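# Four arms sort stickered items into matching-colour containers

## Task

Put every item into the container whose colour matches the colour of the sticker on that item.

## Robot and tools

Robots: four identical i2rt Big YAM arms named arm1, arm2, arm3 and arm4. Each has six revolute joints, a two-finger gripper and a wrist camera (arm1_cam_wrist to arm4_cam_wrist). Four fixed room cameras also watch: cam_room_a1, cam_room_a2, cam_room_b1, cam_room_b2. With joints 1 and 6 at zero and the hand level and pointing ahead, the wrist camera rides on top of the hand and looks toward the fingertips. Reach is about 1.0 m from the joint1 axis.

Frames: every pose is in one shared scene frame, metres, origin on the floor, +z up. Quaternions are written w, x, y, z. Arm feet (base_link) as calibrated: arm1 (-0.644, +1.377, +0.914) q(+0.682, +0.007, +0.004, +0.731); arm2 (-0.655, -0.555, +0.928) q(+0.747, +0.002, +0.000, -0.665); arm3 (+0.651, -1.332, +0.868) q(+0.663, -0.004, -0.006, -0.748); arm4 (+0.648, +0.477, +0.879) q(+0.687, +0.001, +0.003, +0.727). Each foot looks along its own +x. The reported hand is the point between the finger pads, roughly 1 cm short of the fingertips; the fingers extend along the hand's +z and separate along its y. Printed hand positions can be off, more so when the arm is stretched.

move: the arguments are optional keys arm1, arm2, arm3, arm4 and cameras. Each arm key holds an object for that arm only; an arm left out keeps whatever it was last told. An arm object may contain:
- joints: a map from joint name to an absolute target. joint1_rad -2.879 to 2.879 (base yaw, positive counter-clockwise seen from above); joint2_rad 0 to 3.141 (shoulder, 0 = upper arm back and roughly level, positive lifts it up and forward); joint3_rad 0 to 3.019 (elbow, 0 = folded, positive opens); joint4_rad -1.692 to 1.57 (hand pitch, positive tilts fingers up); joint5_rad -1.57 to 1.57 (sideways hand swing, positive to the arm's right); joint6_rad -2.094 to 2.094 (roll, positive clockwise viewed from behind the hand); gripper_m 0 to 0.093, fingertip gap in metres. Radians for arm joints.
- target: one list of seven numbers [x, y, z, qw, qx, qy, qz], an absolute hand pose in the scene frame (metres). The hand travels a straight line from its current hand_target toward it. When target is present, joints may hold only gripper_m.
- speed: top path speed, 0.002 to 0.5 m/s, default 0.25; allowed only together with target. Rotation is capped at twice this value in rad/s.
All motions in a call begin together; all hand paths end together, set by the slowest. A path lasts 0.5 to 10 s, an action at most 15 s. Each control step limits the commanded pose to 100 mm and 20 degrees from the measured hand, then solves damped IK, favouring position. Hands lag, drift and can overshoot speed near full stretch, often ending a centimetre or more off. Paths ignore obstacles and other arms. cameras: list of camera names, or "all"; omitted or null gives all, [] gives none.

Results: per arm, joint_positions, Joint velocities (rad/s, gripper m/s; "within noise" means still), joint torques (arm joints only, N m, positive toward larger angle; joints 3 and 4 flip sign beyond ±28; never zero in free air), hand, hand_target (pose the held joint targets would give), gripper_m, joint_status and hand_status. The "move" line lists each commanded arm with "done" or its worst status. "pictures" gives image order. Arms under "as last shown" were not commanded; their unchanged lines repeat earlier values. Status words: done; off_target (stopped short, maybe still pushing); time_out (joint keeps a nearby target and may keep pushing; resend its reported position to relax it); not_followed (a safety check withheld the target, which may still be pursued); limit_stop_at_motor_heat. "joint command not followed" or "pose unreachable" means the self/inter-arm clearance check blocked the command; gripper orders still run. on_its_own reports uncommanded behaviour; "held at" is the target, not the reading. Done tolerances: ±0.045, 0.14, 0.09, 0.055, 0.03, 0.035 rad, gripper ±0.003.

Gripper: gripping a rigid part hard reads up to 5 mm under its width; closed on nothing reads 0.000 to 0.002; in air it reads up to 2 mm wide. A target a little under the first-contact reading grips lightly; about 5 mm under gives full force (about 50 to 64 N per pad). Soft objects get crushed by small targets. Release by commanding well above the reading.

wait: seconds 0 to 10, plus cameras; nothing new is commanded and the state is returned. zoom_image: camera plus region [x0, y0, x1, y1] in pixels from the top-left, at most 504 by 504, only for a camera in the latest images. read_manual: section "licences" returns URDF licence text. finished_scene: scene = current scene number; irreversible, and the items must remain packed afterwards.

Cautions: if a move or wait is refused or interrupted by a stop, the later move, wait and finished_scene calls in that reply are skipped. Unknown keys make a call invalid. The simulation keeps running while you reason. Arms keep pushing after contact, which can overheat motors (MOTOR HOT at 85 °C, OVER-TEMPERATURE FAULT at 100 °C drops the arm for 30+ s); avoid long stretched holds or pushing into things. The clearance check can be late and ignores fingers, gripper housings and wrist cameras, so keep arms apart; hard presses between robots end the scene. Never knock items off the work area or onto the floor, drop them, release them while moving, slam, or push hard. Loose objects may be nudged occasionally by outside forces.

Each tool is called after "Call:" by a JSON object that holds its "name" and its "arguments", one argument or row to a line.

## Session

Call:
{"name": "move", "arguments": {

}}

Scene clock: 0.00 s.
Joint torques (N m): no reading
Motor temperatures (°C): arm1=[21 24 27 23 21 21 21] | arm2=[23 24 26 22 22 20 23] | arm3=[24 23 23 23 24 23 23] | arm4=[22 21 23 22 24 21 24]
Heat: arm1: hottest joint3_rad 27 °C; arm2: hottest joint3_rad 26 °C; arm3: hottest joint1_rad 24 °C; arm4: hottest joint5_rad 24 °C.
Joint velocities: within noise
arm1.joint_positions: joint1_rad=-0.168 joint2_rad=+0.560 joint3_rad=+1.361 joint4_rad=-1.410 joint5_rad=+0.240 joint6_rad=+0.692 gripper_m=+0.09396
arm1.joint_status: not commanded
arm1.hand: x=-0.5745 y=+1.5715 z=+1.4388 quat_wxyz=(-0.303, +0.280, -0.837, -0.359) (m; scene frame)
arm1.hand_target: x=-0.5746 y=+1.5689 z=+1.4515 quat_wxyz=(-0.308, +0.276, -0.832, -0.370) (m; scene frame)
arm1.hand_status: not commanded
arm2.joint_positions: joint1_rad=+0.198 joint2_rad=+0.483 joint3_rad=+1.641 joint4_rad=-1.210 joint5_rad=-0.086 joint6_rad=-0.484 gripper_m=+0.09396
arm2.joint_status: not commanded
arm2.hand: x=-0.6069 y=-0.6635 z=+1.6316 quat_wxyz=(-0.468, -0.246, -0.683, +0.505) (m; scene frame)
arm2.hand_target: x=-0.6088 y=-0.6576 z=+1.6378 quat_wxyz=(-0.472, -0.243, -0.677, +0.510) (m; scene frame)
arm2.hand_status: not commanded
arm3.joint_positions: joint1_rad=+0.130 joint2_rad=+0.645 joint3_rad=+1.695 joint4_rad=-1.138 joint5_rad=+0.075 joint6_rad=+0.392 gripper_m=+0.09396
arm3.joint_status: not commanded
arm3.hand: x=+0.6386 y=-1.5165 z=+1.5921 quat_wxyz=(-0.552, -0.621, -0.389, +0.398) (m; scene frame)
arm3.hand_target: x=+0.6385 y=-1.5116 z=+1.6003 quat_wxyz=(-0.558, -0.615, -0.384, +0.402) (m; scene frame)
arm3.hand_status: not commanded
arm4.joint_positions: joint1_rad=+0.147 joint2_rad=+0.437 joint3_rad=+1.709 joint4_rad=-1.566 joint5_rad=+0.245 joint6_rad=+0.670 gripper_m=+0.09396
arm4.joint_status: not commanded
arm4.hand: x=+0.6820 y=+0.5376 z=+1.5262 quat_wxyz=(-0.292, +0.355, -0.719, -0.522) (m; scene frame)
arm4.hand_target: x=+0.6829 y=+0.5336 z=+1.5313 quat_wxyz=(-0.294, +0.352, -0.714, -0.529) (m; scene frame)
arm4.hand_status: not commanded
pictures: arm1_cam_wrist, arm2_cam_wrist, arm3_cam_wrist, arm4_cam_wrist, cam_room_a1, cam_room_a2, cam_room_b1, cam_room_b2
Images, in order (width x height): arm1_cam_wrist 672x504, arm2_cam_wrist 672x504, arm3_cam_wrist 672x504, arm4_cam_wrist 672x504, cam_room_a1 672x504, cam_room_a2 672x504, cam_room_b1 672x504, cam_room_b2 672x504.

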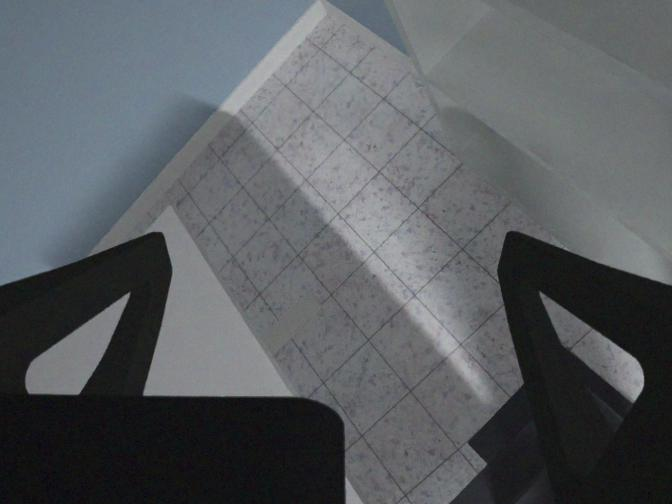

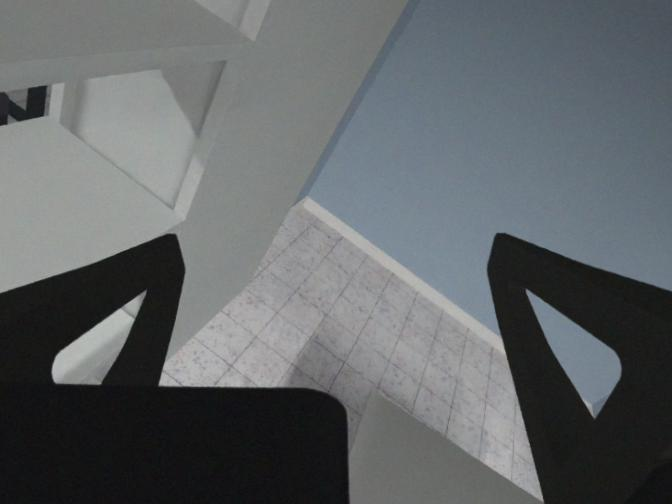

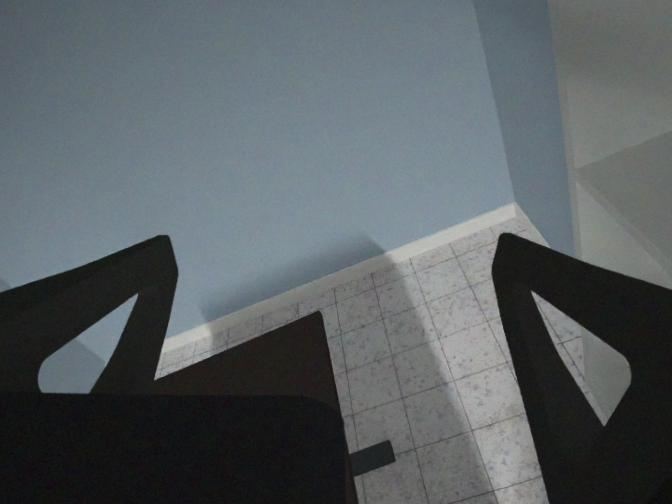

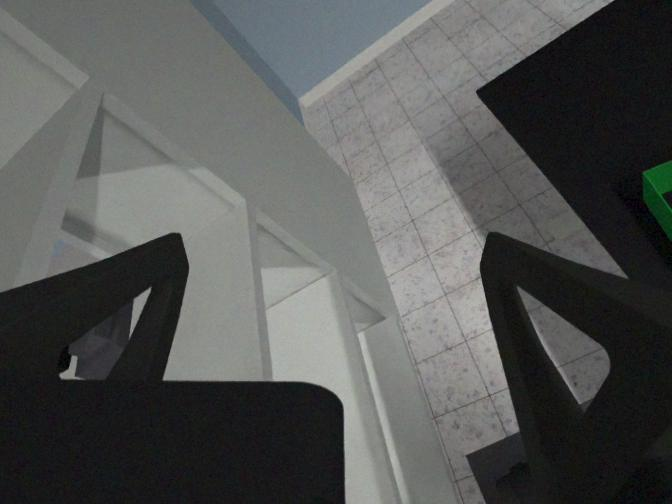

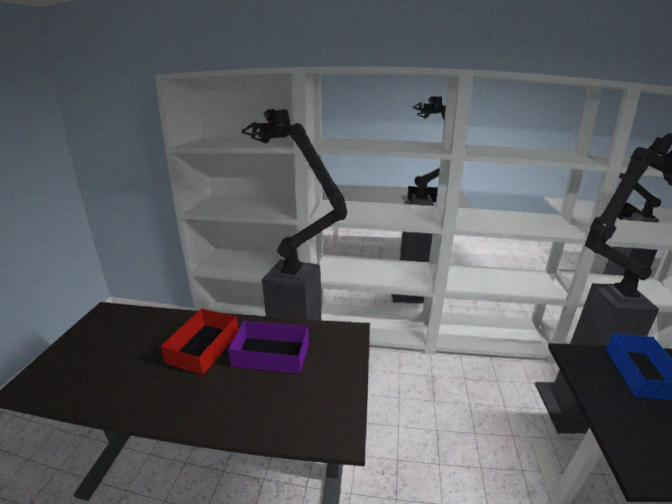

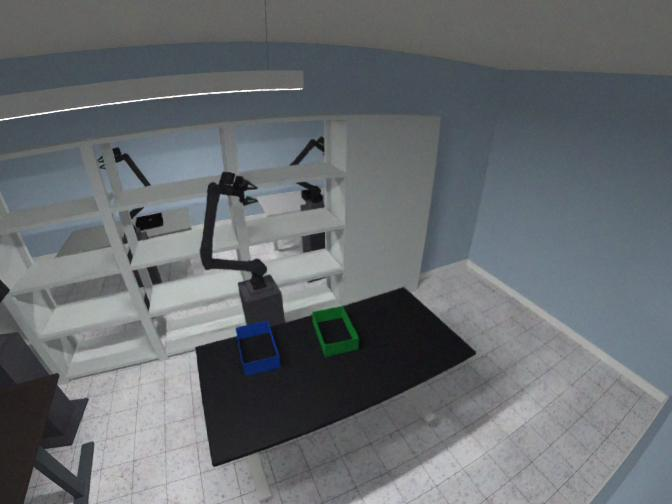

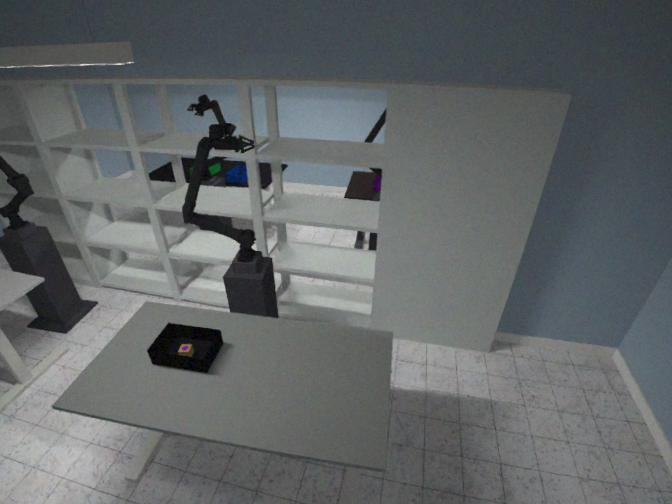

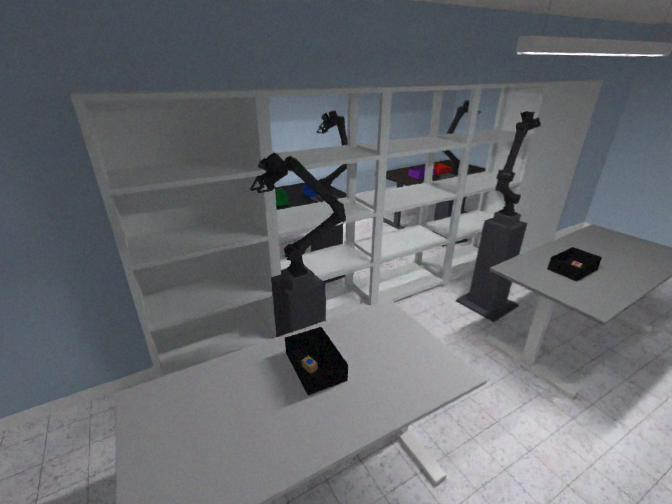

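Call:
{"name": "move", "arguments": {
  "arm1": {"joints":{"joint1_rad":1.5,"joint2_rad":0.55,"joint3_rad":1.45,"joint4_rad":-1.55,"joint5_rad":0,"joint6_rad":0}},
  "arm2": {"joints":{"joint1_rad":-1.6,"joint2_rad":0.55,"joint3_rad":1.45,"joint4_rad":-1.55,"joint5_rad":0,"joint6_rad":0}},
  "arm3": {"joints":{"joint1_rad":1.6,"joint2_rad":0.55,"joint3_rad":1.45,"joint4_rad":-1.55,"joint5_rad":0,"joint6_rad":0}},
  "arm4": {"joints":{"joint1_rad":-1.6,"joint2_rad":0.55,"joint3_rad":1.45,"joint4_rad":-1.55,"joint5_rad":0,"joint6_rad":0}},
  "cameras": ["arm1_cam_wrist","arm2_cam_wrist","arm3_cam_wrist","arm4_cam_wrist"]
}}

Scene clock: 11.47 s.
Joint torques (N m): arm1=[-1.08 5.42 12.29 1.18 0 -0.1] | arm2=[0.38 1.79 8.85 1.69 0.06 0.22] | arm3=[2.02 3.19 7.09 1.32 0 -0.12] | arm4=[0.32 3.43 8.05 1.88 0 -0.09]
Motor temperatures (°C): arm1=[21 24 28 23 21 21 21] | arm2=[23 24 27 22 22 20 23] | arm3=[24 23 24 23 24 23 23] | arm4=[22 22 23 22 24 21 24]
Heat: arm1: hottest joint3_rad 28 °C; arm2: hottest joint3_rad 27 °C; arm3: hottest joint1_rad 24 °C; arm4: hottest joint5_rad 24 °C.
move: arm1 done; arm2 done; arm3 done; arm4 done
Joint velocities: within noise
arm1.joint_positions: joint1_rad=+1.493 joint2_rad=+0.555 joint3_rad=+1.404 joint4_rad=-1.539 joint5_rad=+0.000 joint6_rad=+0.008 gripper_m=+0.09399
arm1.joint_status: all done
arm1.hand: x=-0.8135 y=+1.3780 z=+1.4347 quat_wxyz=(-0.001, +0.901, -0.007, -0.433) (m; scene frame)
arm1.hand_target: x=-0.8031 y=+1.3767 z=+1.4532 quat_wxyz=(-0.002, +0.892, +0.000, -0.451) (m; scene frame)
arm1.hand_status: not commanded
arm2.joint_positions: joint1_rad=-1.595 joint2_rad=+0.557 joint3_rad=+1.443 joint4_rad=-1.534 joint5_rad=-0.001 joint6_rad=-0.015 gripper_m=+0.09398
arm2.joint_status: all done
arm2.hand: x=-0.8290 y=-0.5729 z=+1.4637 quat_wxyz=(-0.017, -0.894, -0.049, +0.444) (m; scene frame)
arm2.hand_target: x=-0.8232 y=-0.5712 z=+1.4645 quat_wxyz=(-0.018, -0.895, -0.040, +0.443) (m; scene frame)
arm2.hand_status: not commanded
arm3.joint_positions: joint1_rad=+1.589 joint2_rad=+0.554 joint3_rad=+1.448 joint4_rad=-1.543 joint5_rad=+0.001 joint6_rad=+0.008 gripper_m=+0.09398
arm3.joint_status: all done
arm3.hand: x=+0.8202 y=-1.3423 z=+1.4043 quat_wxyz=(-0.445, -0.047, -0.894, +0.028) (m; scene frame)
arm3.hand_target: x=+0.8173 y=-1.3401 z=+1.4046 quat_wxyz=(-0.444, -0.038, -0.895, +0.027) (m; scene frame)
arm3.hand_status: not commanded
arm4.joint_positions: joint1_rad=-1.596 joint2_rad=+0.552 joint3_rad=+1.427 joint4_rad=-1.563 joint5_rad=+0.001 joint6_rad=+0.014 gripper_m=+0.09398
arm4.joint_status: all done
arm4.hand: x=+0.8201 y=+0.4837 z=+1.4023 quat_wxyz=(-0.425, +0.008, -0.905, -0.008) (m; scene frame)
arm4.hand_target: x=+0.8182 y=+0.4834 z=+1.4149 quat_wxyz=(-0.442, +0.013, -0.897, -0.005) (m; scene frame)
arm4.hand_status: not commanded
pictures: arm1_cam_wrist, arm2_cam_wrist, arm3_cam_wrist, arm4_cam_wrist
Images, in order (width x height): arm1_cam_wrist 672x504, arm2_cam_wrist 672x504, arm3_cam_wrist 672x504, arm4_cam_wrist 672x504.

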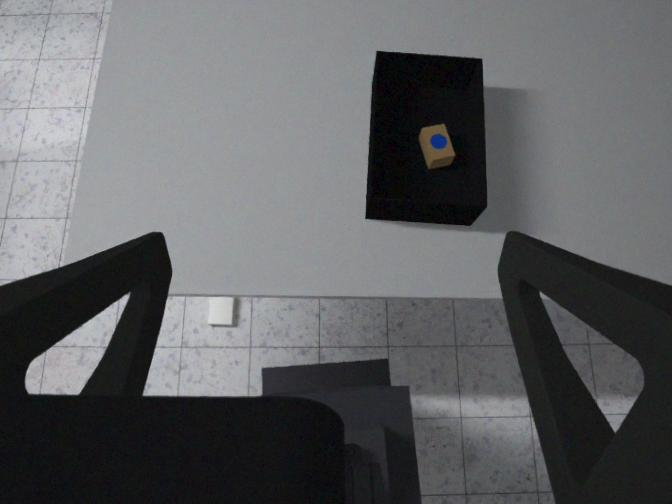

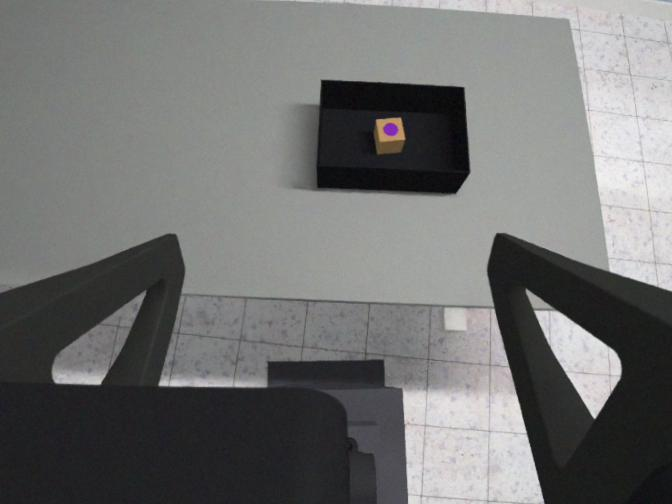

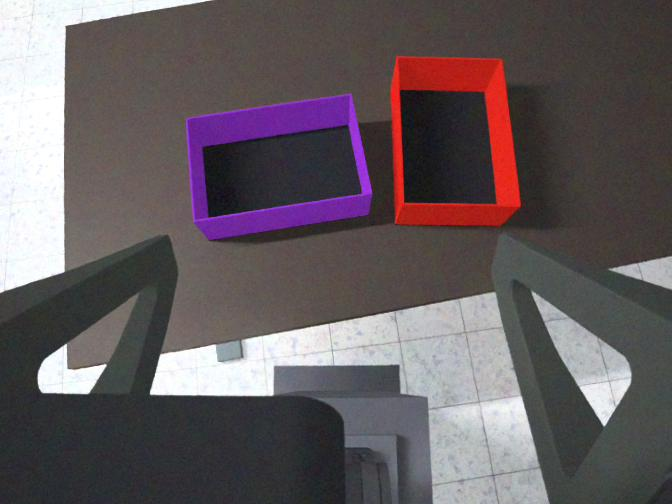

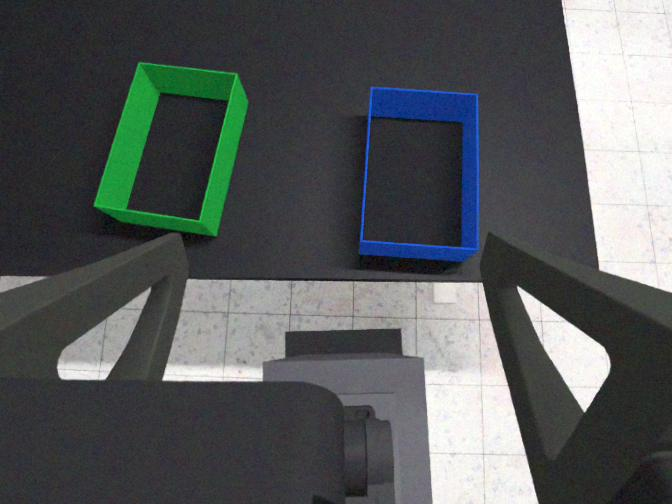

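Call:
{"name": "zoom_image", "arguments": {
  "camera": "arm1_cam_wrist",
  "region": [400, 100, 480, 180]
}}

Call:
{"name": "zoom_image", "arguments": {
  "camera": "arm2_cam_wrist",
  "region": [350, 100, 430, 180]
}}

Scaled by 6.300.

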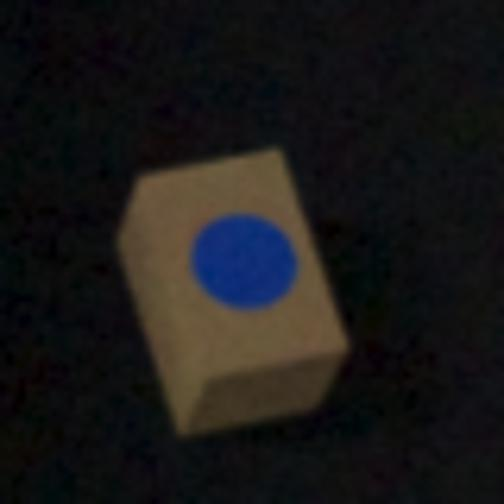

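Scaled by 6.300.

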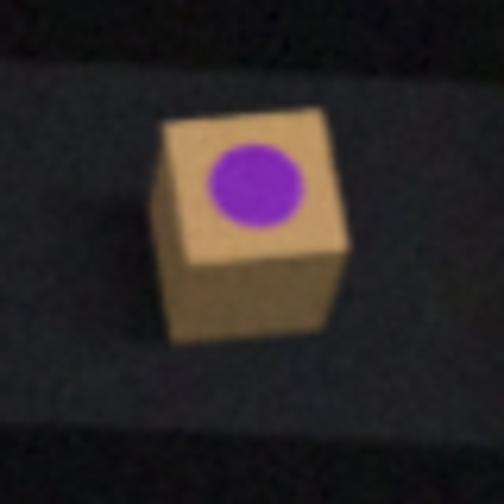

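Call:
{"name": "move", "arguments": {
  "arm1": {"target":[-1.225,1.597,0.88,0.02705,0.9606,0.1010,-0.2574],"speed":0.35},
  "arm2": {"target":[-1.335,-0.496,0.88,0.0248,0.9615,0.0926,-0.2576],"speed":0.35},
  "arm3": {"joints":{"joint1_rad":-2.0,"joint2_rad":0.9,"joint3_rad":1.0,"joint4_rad":-1.45,"joint5_rad":0,"joint6_rad":0}},
  "arm4": {"joints":{"joint1_rad":0.92,"joint2_rad":0.9,"joint3_rad":1.0,"joint4_rad":-1.45,"joint5_rad":0,"joint6_rad":0}},
  "cameras": ["arm1_cam_wrist","arm2_cam_wrist"]
}}

Scene clock: 63.57 s.
Joint torques (N m): arm1=[-2.43 -16.21 11.95 1.26 -0.16 -0.07] | arm2=[-0.15 -21.42 12.41 1.36 -0.02 -0.08] | arm3=[0.73 -4.78 9.73 0.43 0.01 -0.11] | arm4=[0.62 -4.89 10.18 0.49 0.09 -0.08]
Motor temperatures (°C): arm1=[21 24 31 23 21 21 21] | arm2=[23 24 30 22 22 20 23] | arm3=[24 23 26 23 24 23 23] | arm4=[22 22 28 22 24 21 24]
Heat: arm1: hottest joint3_rad 31 °C; arm2: hottest joint3_rad 30 °C; arm3: hottest joint3_rad 26 °C; arm4: hottest joint3_rad 28 °C.
move: arm1 off_target; arm2 off_target; arm3 done; arm4 done
Joint velocities: within noise
arm1.joint_positions: joint1_rad=+1.068 joint2_rad=+2.032 joint3_rad=+1.204 joint4_rad=-0.392 joint5_rad=-0.305 joint6_rad=-0.579 gripper_m=+0.09399
arm1.joint_status: not commanded
arm1.hand: x=-1.2027 y=+1.5797 z=+0.8580 quat_wxyz=(+0.045, +0.967, +0.098, -0.231) (m; scene frame)
arm1.hand_target: x=-1.2236 y=+1.5964 z=+0.8808 quat_wxyz=(+0.027, +0.961, +0.101, -0.257) (m; scene frame)
arm1.hand_status: off_target (0.036 m and 3.8 deg from the pose sent, 0.725 m and 24.9 deg at the start)
arm2.joint_positions: joint1_rad=-1.804 joint2_rad=+2.109 joint3_rad=+1.349 joint4_rad=-0.339 joint5_rad=-0.163 joint6_rad=-0.261 gripper_m=+0.09398
arm2.joint_status: not commanded
arm2.hand: x=-1.3155 y=-0.5053 z=+0.8678 quat_wxyz=(-0.032, -0.965, -0.089, +0.243) (m; scene frame)
arm2.hand_target: x=-1.3339 y=-0.4961 z=+0.8804 quat_wxyz=(-0.025, -0.961, -0.093, +0.258) (m; scene frame)
arm2.hand_status: off_target (0.025 m and 2.0 deg from the pose sent, 0.776 m and 23.3 deg at the start)
arm3.joint_positions: joint1_rad=-1.991 joint2_rad=+0.903 joint3_rad=+0.991 joint4_rad=-1.451 joint5_rad=+0.000 joint6_rad=+0.005 gripper_m=+0.09402
arm3.joint_status: all done
arm3.hand: x=+0.4178 y=-1.1876 z=+1.1284 quat_wxyz=(+0.021, -0.958, +0.269, +0.098) (m; scene frame)
arm3.hand_target: x=+0.4177 y=-1.1846 z=+1.1329 quat_wxyz=(+0.024, -0.957, +0.270, +0.104) (m; scene frame)
arm3.hand_status: not commanded
arm4.joint_positions: joint1_rad=+0.919 joint2_rad=+0.907 joint3_rad=+0.977 joint4_rad=-1.452 joint5_rad=+0.000 joint6_rad=+0.013 gripper_m=+0.09400
arm4.joint_status: all done
arm4.hand: x=+0.4266 y=+0.6296 z=+1.1353 quat_wxyz=(-0.025, +0.950, -0.298, -0.092) (m; scene frame)
arm4.hand_target: x=+0.4227 y=+0.6318 z=+1.1475 quat_wxyz=(-0.030, +0.950, -0.291, -0.107) (m; scene frame)
arm4.hand_status: not commanded
pictures: arm1_cam_wrist, arm2_cam_wrist
Images, in order (width x height): arm1_cam_wrist 672x504, arm2_cam_wrist 672x504.

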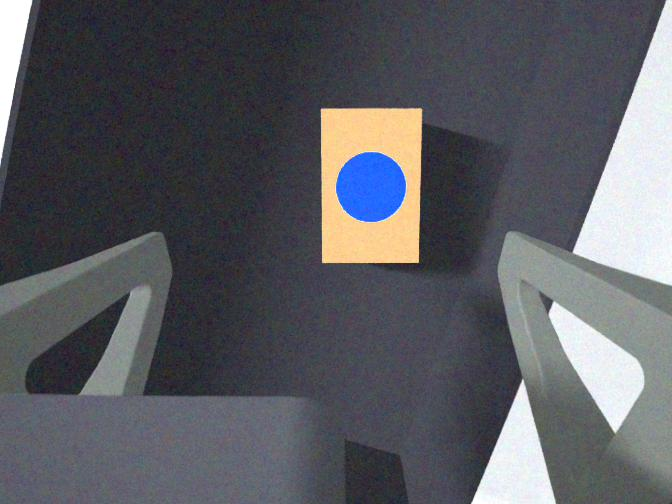

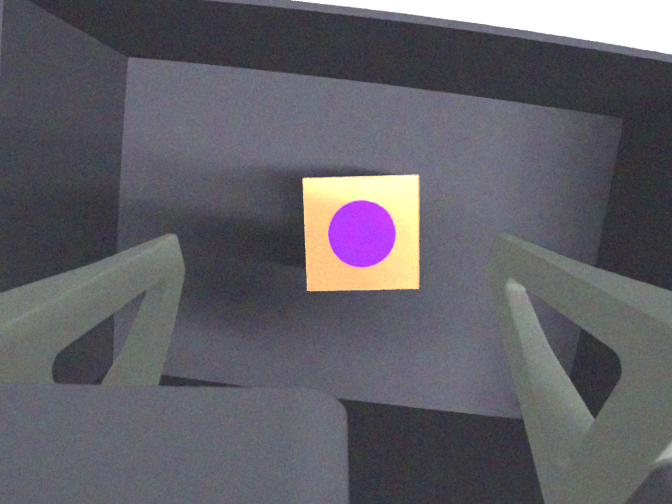

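Call:
{"name": "move", "arguments": {
  "arm1": {"target":[-1.245,1.606,0.815,0.02705,0.9606,0.1010,-0.2574],"speed":0.15},
  "arm2": {"target":[-1.335,-0.485,0.81,0.0248,0.9615,0.0926,-0.2576],"speed":0.15},
  "cameras": ["arm1_cam_wrist","arm2_cam_wrist"]
}}

Scene clock: 71.63 s.
Joint torques (N m): arm1=[-2.26 -16.91 11.38 1.59 -0.16 -0.02] | arm2=[0.09 -21.25 11.32 2.36 -0.34 -0.09] | arm3=[0.73 -4.48 9.69 0.44 0.02 -0.11] | arm4=[1.08 -4.72 10.21 0.38 0.09 -0.07]
Motor temperatures (°C): arm1=[21 24 32 23 21 21 21] | arm2=[23 25 31 22 22 20 23] | arm3=[24 23 26 23 24 23 23] | arm4=[22 22 30 22 24 21 24]
Heat: arm1: hottest joint3_rad 32 °C; arm2: hottest joint3_rad 31 °C; arm3: hottest joint3_rad 26 °C; arm4: hottest joint3_rad 30 °C.
move: arm1 off_target; arm2 off_target
Joint velocities: within noise
arm1.joint_positions: joint1_rad=+1.068 joint2_rad=+2.182 joint3_rad=+1.272 joint4_rad=-0.308 joint5_rad=-0.306 joint6_rad=-0.581 gripper_m=+0.09399
arm1.joint_status: not commanded
arm1.hand: x=-1.2220 y=+1.5879 z=+0.8005 quat_wxyz=(+0.045, +0.967, +0.099, -0.232) (m; scene frame)
arm1.hand_target: x=-1.2437 y=+1.6057 z=+0.8162 quat_wxyz=(+0.027, +0.961, +0.101, -0.257) (m; scene frame)
arm1.hand_status: off_target (0.033 m and 3.6 deg from the pose sent, 0.066 m and 3.7 deg at the start)
arm2.joint_positions: joint1_rad=-1.824 joint2_rad=+2.232 joint3_rad=+1.358 joint4_rad=-0.242 joint5_rad=-0.164 joint6_rad=-0.277 gripper_m=+0.09398
arm2.joint_status: not commanded
arm2.hand: x=-1.3126 y=-0.4925 z=+0.8029 quat_wxyz=(-0.031, -0.968, -0.087, +0.235) (m; scene frame)
arm2.hand_target: x=-1.3338 y=-0.4851 z=+0.8107 quat_wxyz=(-0.024, -0.962, -0.093, +0.258) (m; scene frame)
arm2.hand_status: off_target (0.025 m and 2.8 deg from the pose sent, 0.064 m and 2.0 deg at the start)
arm3, arm4: as last shown
pictures: arm1_cam_wrist, arm2_cam_wrist
Images, in order (width x height): arm1_cam_wrist 672x504, arm2_cam_wrist 672x504.

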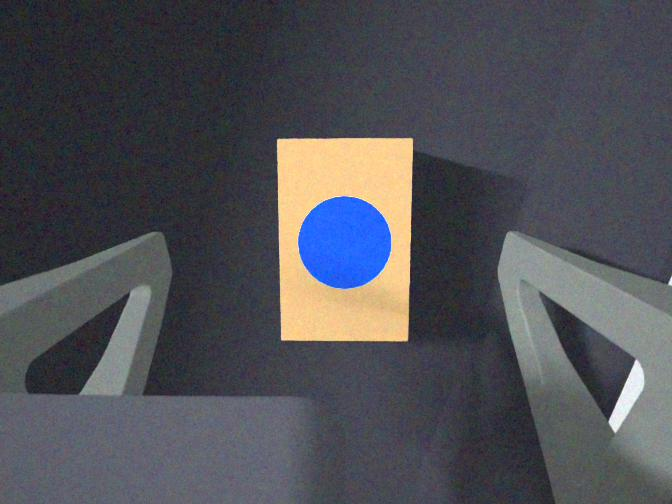

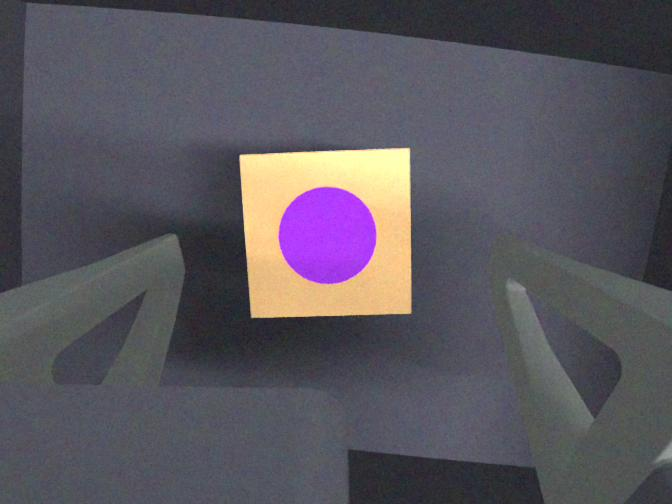

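Call:
{"name": "move", "arguments": {
  "arm1": {"target":[-1.246,1.607,0.77,0.02705,0.9606,0.1010,-0.2574],"speed":0.12},
  "arm2": {"target":[-1.338,-0.489,0.77,0.0248,0.9615,0.0926,-0.2576],"speed":0.12},
  "cameras": ["arm1_cam_wrist","arm2_cam_wrist"]
}}

Scene clock: 78.70 s.
Joint torques (N m): arm1=[-2.32 -17.03 9.72 1.42 -0.13 0.03] | arm2=[0.67 -21.07 10.8 2.39 -0.2 -0.01] | arm3=[0.62 -4.84 9.7 0.4 0.02 -0.11] | arm4=[1.14 -4.95 10.17 0.46 0.08 -0.05]
Motor temperatures (°C): arm1=[21 25 33 23 21 21 21] | arm2=[23 25 31 22 22 20 23] | arm3=[24 23 26 23 24 23 23] | arm4=[22 22 31 22 24 21 24]
Heat: arm1: hottest joint3_rad 33 °C; arm2: hottest joint3_rad 31 °C; arm3: hottest joint3_rad 26 °C; arm4: hottest joint3_rad 31 °C.
move: arm1 off_target; arm2 off_target
Joint velocities: within noise
arm1.joint_positions: joint1_rad=+1.068 joint2_rad=+2.272 joint3_rad=+1.302 joint4_rad=-0.225 joint5_rad=-0.307 joint6_rad=-0.586 gripper_m=+0.09399
arm1.joint_status: not commanded
arm1.hand: x=-1.2314 y=+1.5920 z=+0.7635 quat_wxyz=(+0.039, +0.964, +0.103, -0.242) (m; scene frame)
arm1.hand_target: x=-1.2454 y=+1.6069 z=+0.7707 quat_wxyz=(+0.027, +0.961, +0.101, -0.258) (m; scene frame)
arm1.hand_status: off_target (0.022 m and 2.3 deg from the pose sent, 0.043 m and 3.6 deg at the start)
arm2.joint_positions: joint1_rad=-1.824 joint2_rad=+2.309 joint3_rad=+1.384 joint4_rad=-0.181 joint5_rad=-0.164 joint6_rad=-0.277 gripper_m=+0.09398
arm2.joint_status: not commanded
arm2.hand: x=-1.3179 y=-0.4917 z=+0.7686 quat_wxyz=(-0.030, -0.966, -0.087, +0.240) (m; scene frame)
arm2.hand_target: x=-1.3371 y=-0.4891 z=+0.7707 quat_wxyz=(-0.025, -0.961, -0.093, +0.258) (m; scene frame)
arm2.hand_status: off_target (0.020 m and 2.3 deg from the pose sent, 0.042 m and 2.8 deg at the start)
arm3, arm4: as last shown
pictures: arm1_cam_wrist, arm2_cam_wrist
Images, in order (width x height): arm1_cam_wrist 672x504, arm2_cam_wrist 672x504.

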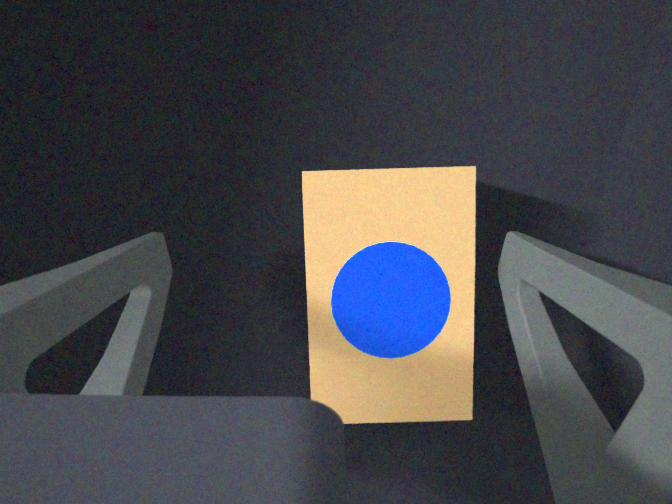

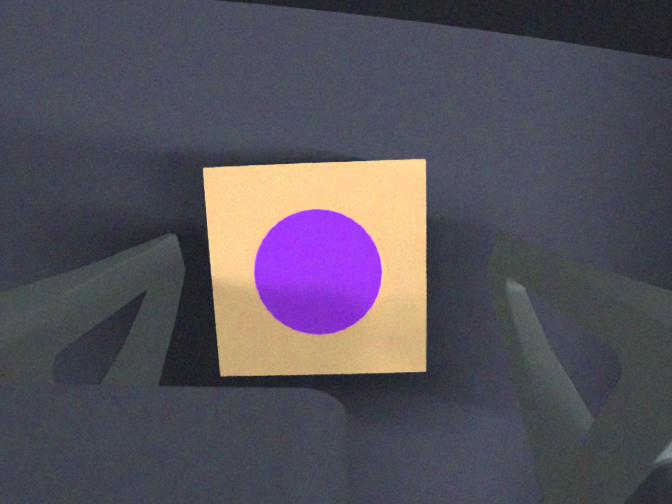

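Call:
{"name": "move", "arguments": {
  "arm1": {"target":[-1.243,1.626,0.757,0.02705,0.9606,0.1010,-0.2574],"speed":0.12},
  "arm2": {"target":[-1.336,-0.497,0.757,0.0248,0.9615,0.0926,-0.2576],"speed":0.12},
  "cameras": ["arm1_cam_wrist","arm2_cam_wrist"]
}}

Scene clock: 87.20 s.
Joint torques (N m): arm1=[-2.49 -16.15 10.59 1.32 -0.17 -0.05] | arm2=[1.44 -20.19 10.39 2.45 -0.01 0.1] | arm3=[0.67 -4.66 9.7 0.44 0.02 -0.1] | arm4=[1.2 -4.72 10.18 0.35 0.09 -0.06]
Motor temperatures (°C): arm1=[21 25 33 23 21 21 21] | arm2=[23 25 31 22 22 20 23] | arm3=[24 23 26 23 24 23 23] | arm4=[22 22 32 22 24 21 24]
Heat: arm1: hottest joint3_rad 33 °C; arm2: hottest joint3_rad 31 °C; arm3: hottest joint3_rad 26 °C; arm4: hottest joint3_rad 32 °C.
move: arm1 off_target; arm2 off_target
Joint velocities: within noise
arm1.joint_positions: joint1_rad=+1.041 joint2_rad=+2.300 joint3_rad=+1.317 joint4_rad=-0.225 joint5_rad=-0.319 joint6_rad=-0.611 gripper_m=+0.09399
arm1.joint_status: not commanded
arm1.hand: x=-1.2259 y=+1.6064 z=+0.7517 quat_wxyz=(+0.041, +0.965, +0.102, -0.240) (m; scene frame)
arm1.hand_target: x=-1.2419 y=+1.6258 z=+0.7579 quat_wxyz=(+0.027, +0.961, +0.101, -0.257) (m; scene frame)
arm1.hand_status: off_target (0.027 m and 2.6 deg from the pose sent, 0.037 m and 2.3 deg at the start)
arm2.joint_positions: joint1_rad=-1.821 joint2_rad=+2.322 joint3_rad=+1.384 joint4_rad=-0.153 joint5_rad=-0.163 joint6_rad=-0.277 gripper_m=+0.09398
arm2.joint_status: not commanded
arm2.hand: x=-1.3206 y=-0.4928 z=+0.7638 quat_wxyz=(-0.028, -0.965, -0.089, +0.247) (m; scene frame)
arm2.hand_target: x=-1.3352 y=-0.4972 z=+0.7577 quat_wxyz=(-0.025, -0.961, -0.093, +0.258) (m; scene frame)
arm2.hand_status: off_target (0.017 m and 1.4 deg from the pose sent, 0.022 m and 2.3 deg at the start)
arm3, arm4: as last shown
pictures: arm1_cam_wrist, arm2_cam_wrist
Images, in order (width x height): arm1_cam_wrist 672x504, arm2_cam_wrist 672x504.

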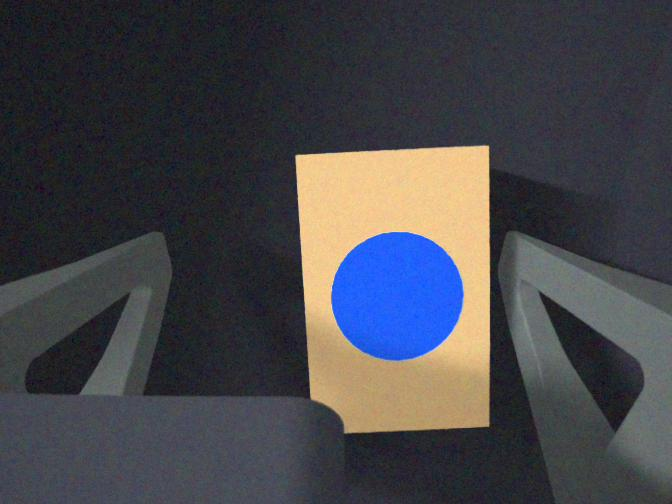

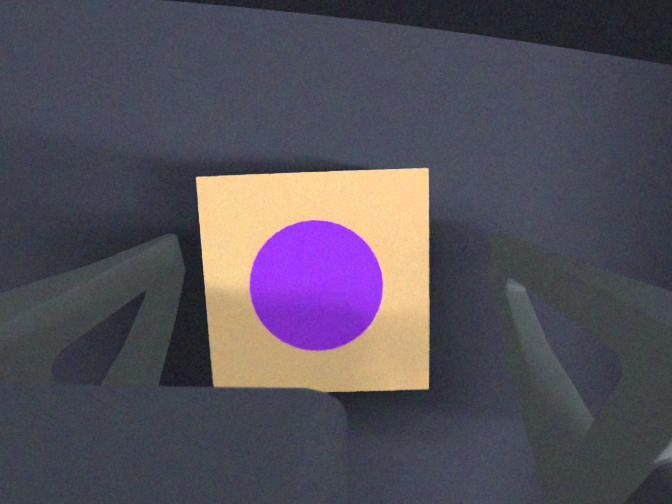

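Call:
{"name": "move", "arguments": {
  "arm1": {"target":[-1.243,1.643,0.757,0.02705,0.9606,0.1010,-0.2574],"speed":0.12},
  "arm2": {"joints":{"gripper_m":0.045}},
  "cameras": ["arm1_cam_wrist","arm2_cam_wrist"]
}}

Scene clock: 92.90 s.
Joint torques (N m): arm1=[-3.19 -16.03 11 0.77 -0.21 -0.1] | arm2=[1.49 -20.19 10.39 2.41 -0.13 0.1] | arm3=[0.5 -4.72 9.68 0.42 0.02 -0.1] | arm4=[1.26 -5.07 10.33 0.42 0.07 -0.07]
Motor temperatures (°C): arm1=[21 25 33 23 21 21 21] | arm2=[23 26 31 22 22 20 23] | arm3=[24 23 26 23 24 23 23] | arm4=[22 22 33 22 24 21 24]
Heat: arm1: hottest joint3_rad 33 °C; arm2: hottest joint3_rad 31 °C; arm3: hottest joint3_rad 26 °C; arm4: hottest joint3_rad 33 °C.
move: arm1 off_target; arm2 off_target
Joint velocities: within noise
arm1.joint_positions: joint1_rad=+1.013 joint2_rad=+2.313 joint3_rad=+1.348 joint4_rad=-0.230 joint5_rad=-0.328 joint6_rad=-0.633 gripper_m=+0.09399
arm1.joint_status: not commanded
arm1.hand: x=-1.2299 y=+1.6260 z=+0.7530 quat_wxyz=(+0.036, +0.963, +0.101, -0.248) (m; scene frame)
arm1.hand_target: x=-1.2423 y=+1.6427 z=+0.7577 quat_wxyz=(+0.027, +0.961, +0.101, -0.258) (m; scene frame)
arm1.hand_status: off_target (0.022 m and 1.5 deg from the pose sent, 0.041 m and 2.6 deg at the start)
arm2.joint_positions: joint1_rad=-1.821 joint2_rad=+2.322 joint3_rad=+1.384 joint4_rad=-0.152 joint5_rad=-0.160 joint6_rad=-0.277 gripper_m=+0.05264
arm2.joint_status: gripper_m off_target (ended at +0.05266, target +0.04500)
arm2.hand: x=-1.3208 y=-0.4923 z=+0.7639 quat_wxyz=(-0.026, -0.965, -0.089, +0.247) (m; scene frame)
arm2.hand_target: x=-1.3353 y=-0.4972 z=+0.7577 quat_wxyz=(-0.025, -0.961, -0.093, +0.258) (m; scene frame)
arm2.hand_status: not commanded
arm3, arm4: as last shown
pictures: arm1_cam_wrist, arm2_cam_wrist
Images, in order (width x height): arm1_cam_wrist 672x504, arm2_cam_wrist 672x504.

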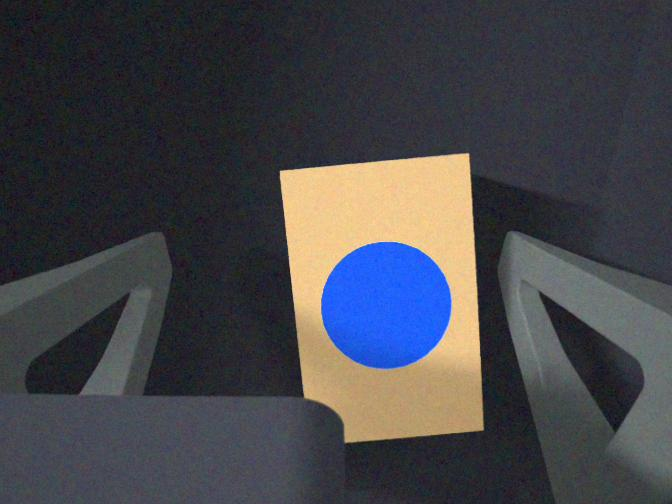

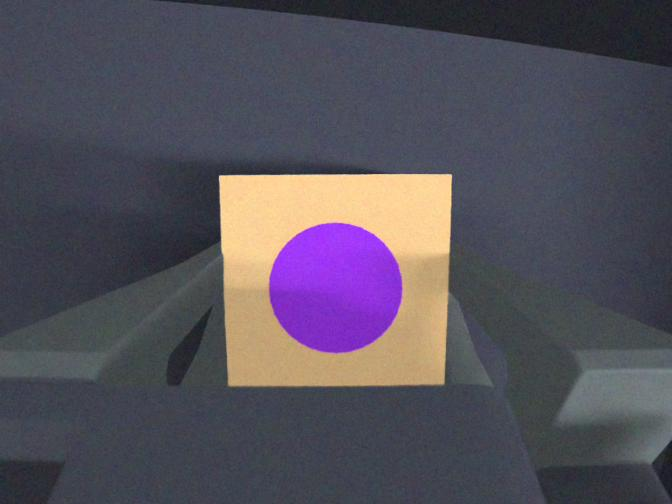

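Call:
{"name": "move", "arguments": {
  "cameras": ["cam_room_b2","arm1_cam_wrist"]
}}

Call:
{"name": "zoom_image", "arguments": {
  "camera": "cam_room_b2",
  "region": [250, 290, 400, 410]
}}

Scene clock: 101.23 s.
Joint torques (N m): arm1=[-2.2 -16.15 10.92 0.65 -0.23 -0.09] | arm2=[1.49 -20.25 10.39 2.43 -0.13 0.1] | arm3=[0.67 -4.78 9.73 0.46 0.01 -0.11] | arm4=[1.03 -4.78 10.37 0.44 0.06 -0.07]
Motor temperatures (°C): arm1=[21 25 32 23 21 21 21] | arm2=[23 27 31 22 22 20 23] | arm3=[24 23 26 23 24 23 23] | arm4=[22 22 33 22 24 21 24]
Heat: arm1: hottest joint3_rad 32 °C; arm2: hottest joint3_rad 31 °C; arm3: hottest joint3_rad 26 °C; arm4: hottest joint3_rad 33 °C.
Joint velocities: within noise
arm1.joint_positions: joint1_rad=+1.013 joint2_rad=+2.313 joint3_rad=+1.348 joint4_rad=-0.231 joint5_rad=-0.328 joint6_rad=-0.633 gripper_m=+0.09399
arm1.joint_status: not commanded
arm1.hand: x=-1.2299 y=+1.6260 z=+0.7529 quat_wxyz=(+0.036, +0.963, +0.101, -0.248) (m; scene frame)
arm1.hand_target: x=-1.2422 y=+1.6427 z=+0.7576 quat_wxyz=(+0.027, +0.961, +0.101, -0.258) (m; scene frame)
arm1.hand_status: off_target (0.022 m and 1.5 deg from the pose sent, 0.041 m and 2.6 deg at the start)
arm2.joint_positions: joint1_rad=-1.821 joint2_rad=+2.322 joint3_rad=+1.384 joint4_rad=-0.152 joint5_rad=-0.160 joint6_rad=-0.277 gripper_m=+0.05264
arm2.joint_status: gripper_m off_target (ended at +0.05266, target +0.04500)
arm2.hand: x=-1.3208 y=-0.4923 z=+0.7639 quat_wxyz=(-0.026, -0.965, -0.089, +0.247) (m; scene frame)
arm2.hand_target: x=-1.3353 y=-0.4972 z=+0.7577 quat_wxyz=(-0.025, -0.961, -0.093, +0.258) (m; scene frame)
arm2.hand_status: not commanded
arm3.joint_positions: joint1_rad=-1.991 joint2_rad=+0.903 joint3_rad=+0.991 joint4_rad=-1.451 joint5_rad=+0.000 joint6_rad=+0.005 gripper_m=+0.09402
arm3.joint_status: not commanded
arm3.hand: x=+0.4178 y=-1.1876 z=+1.1284 quat_wxyz=(+0.021, -0.958, +0.269, +0.098) (m; scene frame)
arm3.hand_target: x=+0.4177 y=-1.1846 z=+1.1329 quat_wxyz=(+0.024, -0.957, +0.270, +0.104) (m; scene frame)
arm3.hand_status: not commanded
arm4.joint_positions: joint1_rad=+0.919 joint2_rad=+0.907 joint3_rad=+0.977 joint4_rad=-1.452 joint5_rad=+0.000 joint6_rad=+0.013 gripper_m=+0.09400
arm4.joint_status: not commanded
arm4.hand: x=+0.4266 y=+0.6296 z=+1.1353 quat_wxyz=(-0.025, +0.950, -0.298, -0.092) (m; scene frame)
arm4.hand_target: x=+0.4227 y=+0.6318 z=+1.1475 quat_wxyz=(-0.030, +0.950, -0.291, -0.107) (m; scene frame)
arm4.hand_status: not commanded
pictures: arm1_cam_wrist, cam_room_b2
Images, in order (width x height): arm1_cam_wrist 672x504, cam_room_b2 672x504.

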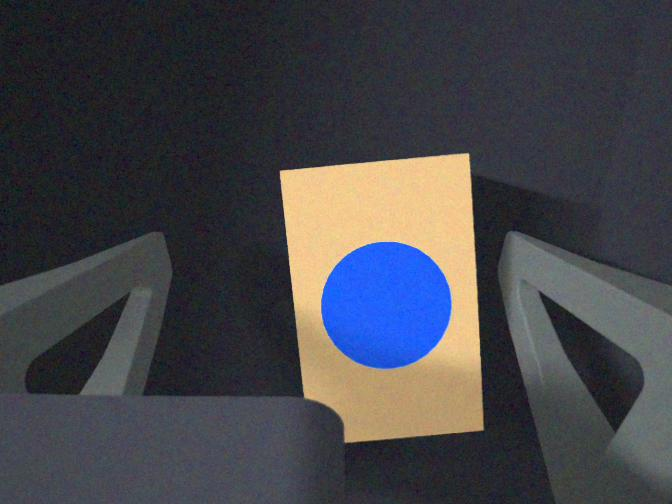

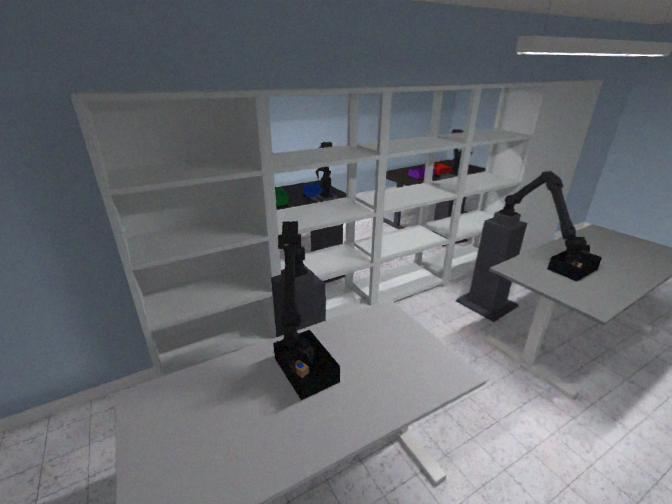

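Scaled by 3.360.

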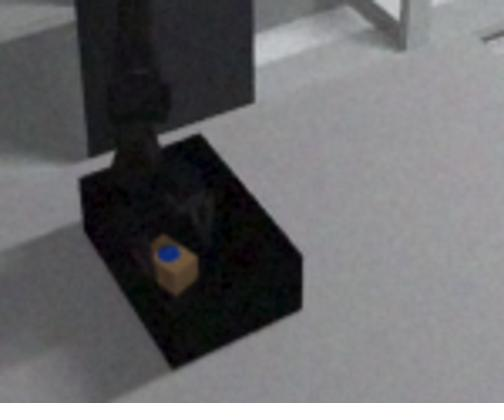

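Call:
{"name": "move", "arguments": {
  "arm1": {"joints":{"gripper_m":0.036}},
  "cameras": ["arm1_cam_wrist"]
}}

Scene clock: 106.63 s.
Joint torques (N m): arm1=[-2.26 -16.38 10.74 0.72 -0.19 -0.06] | arm2=[1.49 -20.07 10.4 2.39 -0.13 0.1] | arm3=[0.62 -4.78 9.68 0.43 0.01 -0.1] | arm4=[0.91 -4.89 10.15 0.38 0.05 -0.09]
Motor temperatures (°C): arm1=[21 25 32 23 21 21 21] | arm2=[23 27 31 22 22 20 23] | arm3=[24 23 26 23 24 23 23] | arm4=[22 22 34 22 24 21 24]
Heat: arm1: hottest joint3_rad 32 °C; arm2: hottest joint3_rad 31 °C; arm3: hottest joint3_rad 26 °C; arm4: hottest joint3_rad 34 °C.
move: arm1 off_target
Joint velocities: within noise
arm1.joint_positions: joint1_rad=+1.010 joint2_rad=+2.313 joint3_rad=+1.352 joint4_rad=-0.231 joint5_rad=-0.328 joint6_rad=-0.636 gripper_m=+0.04350
arm1.joint_status: gripper_m off_target (ended at +0.04353, target +0.03600)
arm1.hand: x=-1.2310 y=+1.6290 z=+0.7542 quat_wxyz=(+0.034, +0.962, +0.101, -0.250) (m; scene frame)
arm1.hand_target: x=-1.2422 y=+1.6427 z=+0.7576 quat_wxyz=(+0.027, +0.961, +0.101, -0.258) (m; scene frame)
arm1.hand_status: not commanded
arm2, arm3, arm4: as last shown
pictures: arm1_cam_wrist
Images, in order (width x height): arm1_cam_wrist 672x504.

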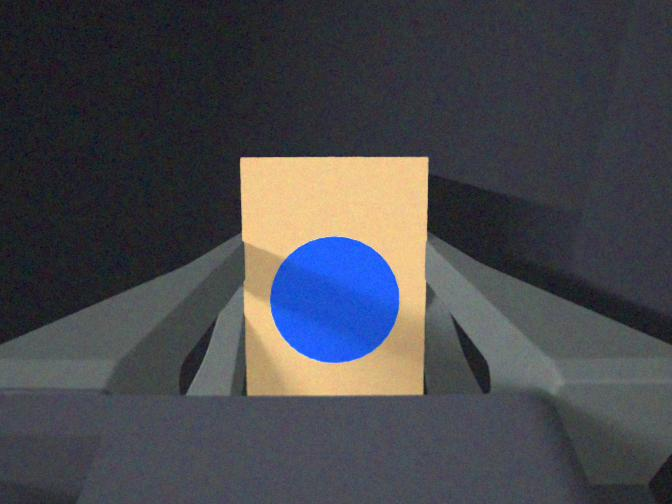

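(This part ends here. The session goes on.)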